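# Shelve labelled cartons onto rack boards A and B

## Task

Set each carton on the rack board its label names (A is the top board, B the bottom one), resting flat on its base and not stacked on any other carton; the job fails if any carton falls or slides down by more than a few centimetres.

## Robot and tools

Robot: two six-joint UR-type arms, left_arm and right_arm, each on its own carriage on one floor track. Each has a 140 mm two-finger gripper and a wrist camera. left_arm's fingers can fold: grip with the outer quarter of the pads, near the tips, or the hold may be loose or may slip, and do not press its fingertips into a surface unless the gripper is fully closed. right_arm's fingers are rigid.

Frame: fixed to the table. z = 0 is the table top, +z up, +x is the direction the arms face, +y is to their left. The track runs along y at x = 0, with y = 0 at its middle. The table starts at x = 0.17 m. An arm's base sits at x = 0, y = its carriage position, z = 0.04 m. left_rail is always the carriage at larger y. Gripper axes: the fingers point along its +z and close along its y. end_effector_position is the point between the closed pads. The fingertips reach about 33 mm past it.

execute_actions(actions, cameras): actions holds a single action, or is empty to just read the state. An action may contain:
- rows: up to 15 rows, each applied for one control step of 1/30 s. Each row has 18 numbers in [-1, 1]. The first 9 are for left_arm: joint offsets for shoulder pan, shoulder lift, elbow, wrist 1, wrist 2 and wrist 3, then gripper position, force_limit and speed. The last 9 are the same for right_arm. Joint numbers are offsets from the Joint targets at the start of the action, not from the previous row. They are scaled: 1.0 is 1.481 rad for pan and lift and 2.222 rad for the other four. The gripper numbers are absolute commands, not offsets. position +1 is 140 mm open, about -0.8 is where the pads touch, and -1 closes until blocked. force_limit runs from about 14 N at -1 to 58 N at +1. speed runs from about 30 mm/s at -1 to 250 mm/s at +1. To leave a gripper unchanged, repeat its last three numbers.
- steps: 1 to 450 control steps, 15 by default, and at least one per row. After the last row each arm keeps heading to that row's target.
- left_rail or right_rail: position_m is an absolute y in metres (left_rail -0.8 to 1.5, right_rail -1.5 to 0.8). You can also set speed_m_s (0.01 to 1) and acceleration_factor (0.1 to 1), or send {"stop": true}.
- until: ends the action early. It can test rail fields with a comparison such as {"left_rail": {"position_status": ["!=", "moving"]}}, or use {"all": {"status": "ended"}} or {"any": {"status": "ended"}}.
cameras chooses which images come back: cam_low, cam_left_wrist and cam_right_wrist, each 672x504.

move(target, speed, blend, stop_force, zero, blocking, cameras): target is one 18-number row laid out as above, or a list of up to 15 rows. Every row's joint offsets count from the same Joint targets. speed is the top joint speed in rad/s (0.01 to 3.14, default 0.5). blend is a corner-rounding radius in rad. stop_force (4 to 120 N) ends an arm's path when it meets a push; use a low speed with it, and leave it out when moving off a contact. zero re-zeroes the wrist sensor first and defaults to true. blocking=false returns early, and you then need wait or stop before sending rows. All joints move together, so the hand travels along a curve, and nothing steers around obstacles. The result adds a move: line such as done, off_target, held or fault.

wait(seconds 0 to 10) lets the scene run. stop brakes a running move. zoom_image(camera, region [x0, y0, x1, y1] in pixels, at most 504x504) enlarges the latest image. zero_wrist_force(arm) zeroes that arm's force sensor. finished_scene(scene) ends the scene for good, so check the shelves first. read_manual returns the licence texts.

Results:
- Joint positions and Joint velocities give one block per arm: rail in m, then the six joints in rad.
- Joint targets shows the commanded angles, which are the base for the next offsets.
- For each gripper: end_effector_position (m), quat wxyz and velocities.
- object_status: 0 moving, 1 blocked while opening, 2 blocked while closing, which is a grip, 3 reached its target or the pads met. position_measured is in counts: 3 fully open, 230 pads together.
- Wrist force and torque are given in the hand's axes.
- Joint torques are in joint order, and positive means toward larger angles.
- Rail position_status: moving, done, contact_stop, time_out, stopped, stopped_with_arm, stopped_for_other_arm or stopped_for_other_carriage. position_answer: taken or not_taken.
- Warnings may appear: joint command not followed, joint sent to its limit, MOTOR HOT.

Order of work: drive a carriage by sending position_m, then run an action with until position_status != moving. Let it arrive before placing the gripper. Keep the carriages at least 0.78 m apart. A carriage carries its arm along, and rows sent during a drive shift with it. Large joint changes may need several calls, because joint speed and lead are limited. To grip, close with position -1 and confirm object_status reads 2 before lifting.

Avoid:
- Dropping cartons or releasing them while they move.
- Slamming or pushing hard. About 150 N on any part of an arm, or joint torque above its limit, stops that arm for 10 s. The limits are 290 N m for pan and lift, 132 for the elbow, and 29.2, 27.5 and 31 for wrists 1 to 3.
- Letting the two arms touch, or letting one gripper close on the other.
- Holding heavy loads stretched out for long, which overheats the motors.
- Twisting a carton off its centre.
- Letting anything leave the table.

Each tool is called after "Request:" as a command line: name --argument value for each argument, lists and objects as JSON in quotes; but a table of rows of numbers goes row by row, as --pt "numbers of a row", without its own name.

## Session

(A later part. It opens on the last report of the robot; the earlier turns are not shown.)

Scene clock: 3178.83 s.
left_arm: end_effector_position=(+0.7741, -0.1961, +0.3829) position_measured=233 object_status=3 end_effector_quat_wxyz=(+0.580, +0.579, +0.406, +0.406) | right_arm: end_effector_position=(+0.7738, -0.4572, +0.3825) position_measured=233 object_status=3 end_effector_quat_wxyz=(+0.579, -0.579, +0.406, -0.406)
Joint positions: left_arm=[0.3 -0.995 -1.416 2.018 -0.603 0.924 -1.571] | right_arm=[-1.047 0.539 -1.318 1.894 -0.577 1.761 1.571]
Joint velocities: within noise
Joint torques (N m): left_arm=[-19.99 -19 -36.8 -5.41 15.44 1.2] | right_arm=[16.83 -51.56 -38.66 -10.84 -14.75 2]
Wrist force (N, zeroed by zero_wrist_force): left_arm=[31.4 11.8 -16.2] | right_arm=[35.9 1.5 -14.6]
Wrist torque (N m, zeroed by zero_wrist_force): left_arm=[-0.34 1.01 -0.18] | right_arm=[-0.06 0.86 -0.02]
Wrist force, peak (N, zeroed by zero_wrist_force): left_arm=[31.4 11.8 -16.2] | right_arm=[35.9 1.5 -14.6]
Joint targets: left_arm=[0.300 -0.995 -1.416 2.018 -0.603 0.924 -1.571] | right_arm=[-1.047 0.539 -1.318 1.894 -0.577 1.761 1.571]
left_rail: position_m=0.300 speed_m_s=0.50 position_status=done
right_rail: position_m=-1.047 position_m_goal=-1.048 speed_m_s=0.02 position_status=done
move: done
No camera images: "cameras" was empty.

Request:
move --pt "0 -0.000687 -0.000405 0.000862 0 0 -1 0 0 0 0 0 0 0 0 -1 0 0" --pt "0.001979 -0.002712 0.001203 0.000604 0.001319 0 -1 0 0 -0.003252 -0.002546 0.002226 -0.000529 -0.002167 0 -1 0 0" --pt "0.007916 -0.008785 0.006027 -0.000172 0.005276 0 -1 0 0 -0.013006 -0.010184 0.008904 -0.002116 -0.008669 0 -1 0 0" --pt "-0.071099 -0.072404 0.053414 -0.005155 -0.047388 0 -1 0 0 0.02677 -0.064602 0.054108 -0.01105 0.017843 0 -1 0 0" --pt "-0.177123 -0.138411 0.097373 -0.00512 -0.118056 0 -1 0 0 0.08062 -0.119664 0.096407 -0.016649 0.053734 0 -1 0 0" --pt "-0.340834 -0.212026 0.13979 0.001529 -0.227172 0 -1 0 0 0.168403 -0.179099 0.137702 -0.018329 0.112243 0 -1 0 0" --speed '[0.01, 0.012, 0.04, 0.12, 0.25, 0.3]' --blend '[0, 0, 0.003, 0.015, 0.015, 0]'

Request:
zoom_image --camera "cam_low" --region '[0, 0, 340, 210]'

Scene clock: 3278.40 s.
left_arm: end_effector_position=(+0.5204, -0.1783, +0.3838) position_measured=233 object_status=3 end_effector_quat_wxyz=(+0.579, +0.579, +0.406, +0.406) | right_arm: end_effector_position=(+0.5202, -0.4832, +0.3826) position_measured=233 object_status=3 end_effector_quat_wxyz=(+0.579, -0.579, +0.406, -0.406)
Joint positions: left_arm=[0.3 -1.5 -1.73 2.329 -0.6 0.419 -1.571] | right_arm=[-1.047 0.788 -1.583 2.2 -0.618 2.01 1.571]
Joint velocities: within noise
Joint torques (N m): left_arm=[-16.87 -48.85 -31.2 1.42 -2.91 1.21] | right_arm=[11.78 -52.71 -27.98 -6.87 3.9 1.96]
Wrist force (N, zeroed by zero_wrist_force): left_arm=[-0.1 0.0 -0.2] | right_arm=[-2.8 -1.8 3.1]
Wrist torque (N m, zeroed by zero_wrist_force): left_arm=[-0.01 0.03 -0.01] | right_arm=[-0.35 0.62 0.01]
Wrist force, peak (N, zeroed by zero_wrist_force): left_arm=[32.1 15.4 -16.7] | right_arm=[36.3 0.1 -15.4]
Joint targets: left_arm=[0.300 -1.500 -1.730 2.329 -0.600 0.419 -1.571] | right_arm=[-1.047 0.788 -1.583 2.200 -0.618 2.010 1.571]
left_rail: position_m=0.300 speed_m_s=0.50 position_status=done
right_rail: position_m=-1.047 position_m_goal=-1.048 speed_m_s=0.02 position_status=done
move: done
camera_calibration:
cam_left_wrist: T_world_to_cam=[[-0.0179289, 0.00522731, 0.999826, -0.364469], [-0.639126, -0.769066, -0.00743997, 0.194523], [0.768893, -0.639148, 0.0171294, -0.337813], [0, 0, 0, 1]] pos_world=[0.377532, -0.0644068, 0.371639]
cam_right_wrist: T_world_to_cam=[[-0.019598, 0.0167798, -0.999667, 0.407818], [-0.615848, 0.787459, 0.0252911, 0.692893], [0.787622, 0.616138, -0.00509883, 0.0660065], [0, 0, 0, 1]] pos_world=[0.382721, -0.593137, 0.390494]

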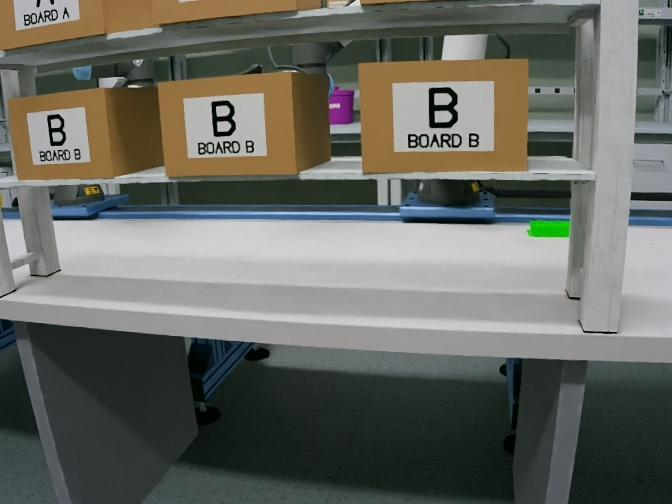

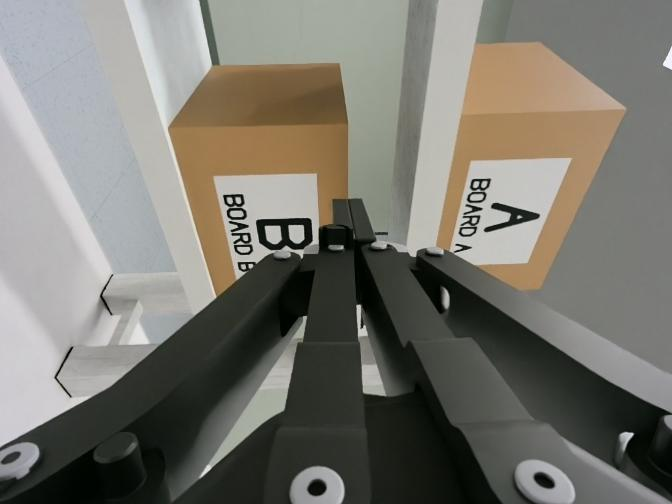

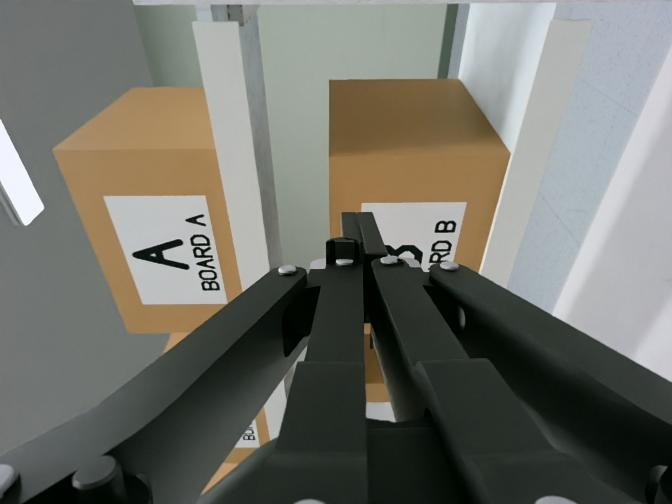

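Scaled by 1.482.

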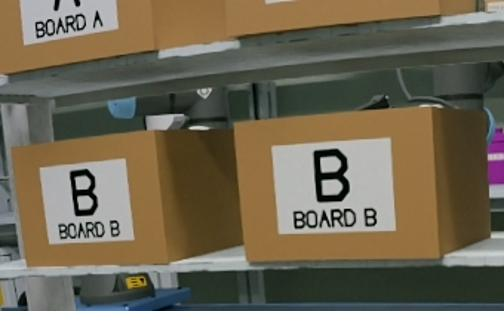

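Request:
finished_scene --scene 2

The scene is finished: the task was done.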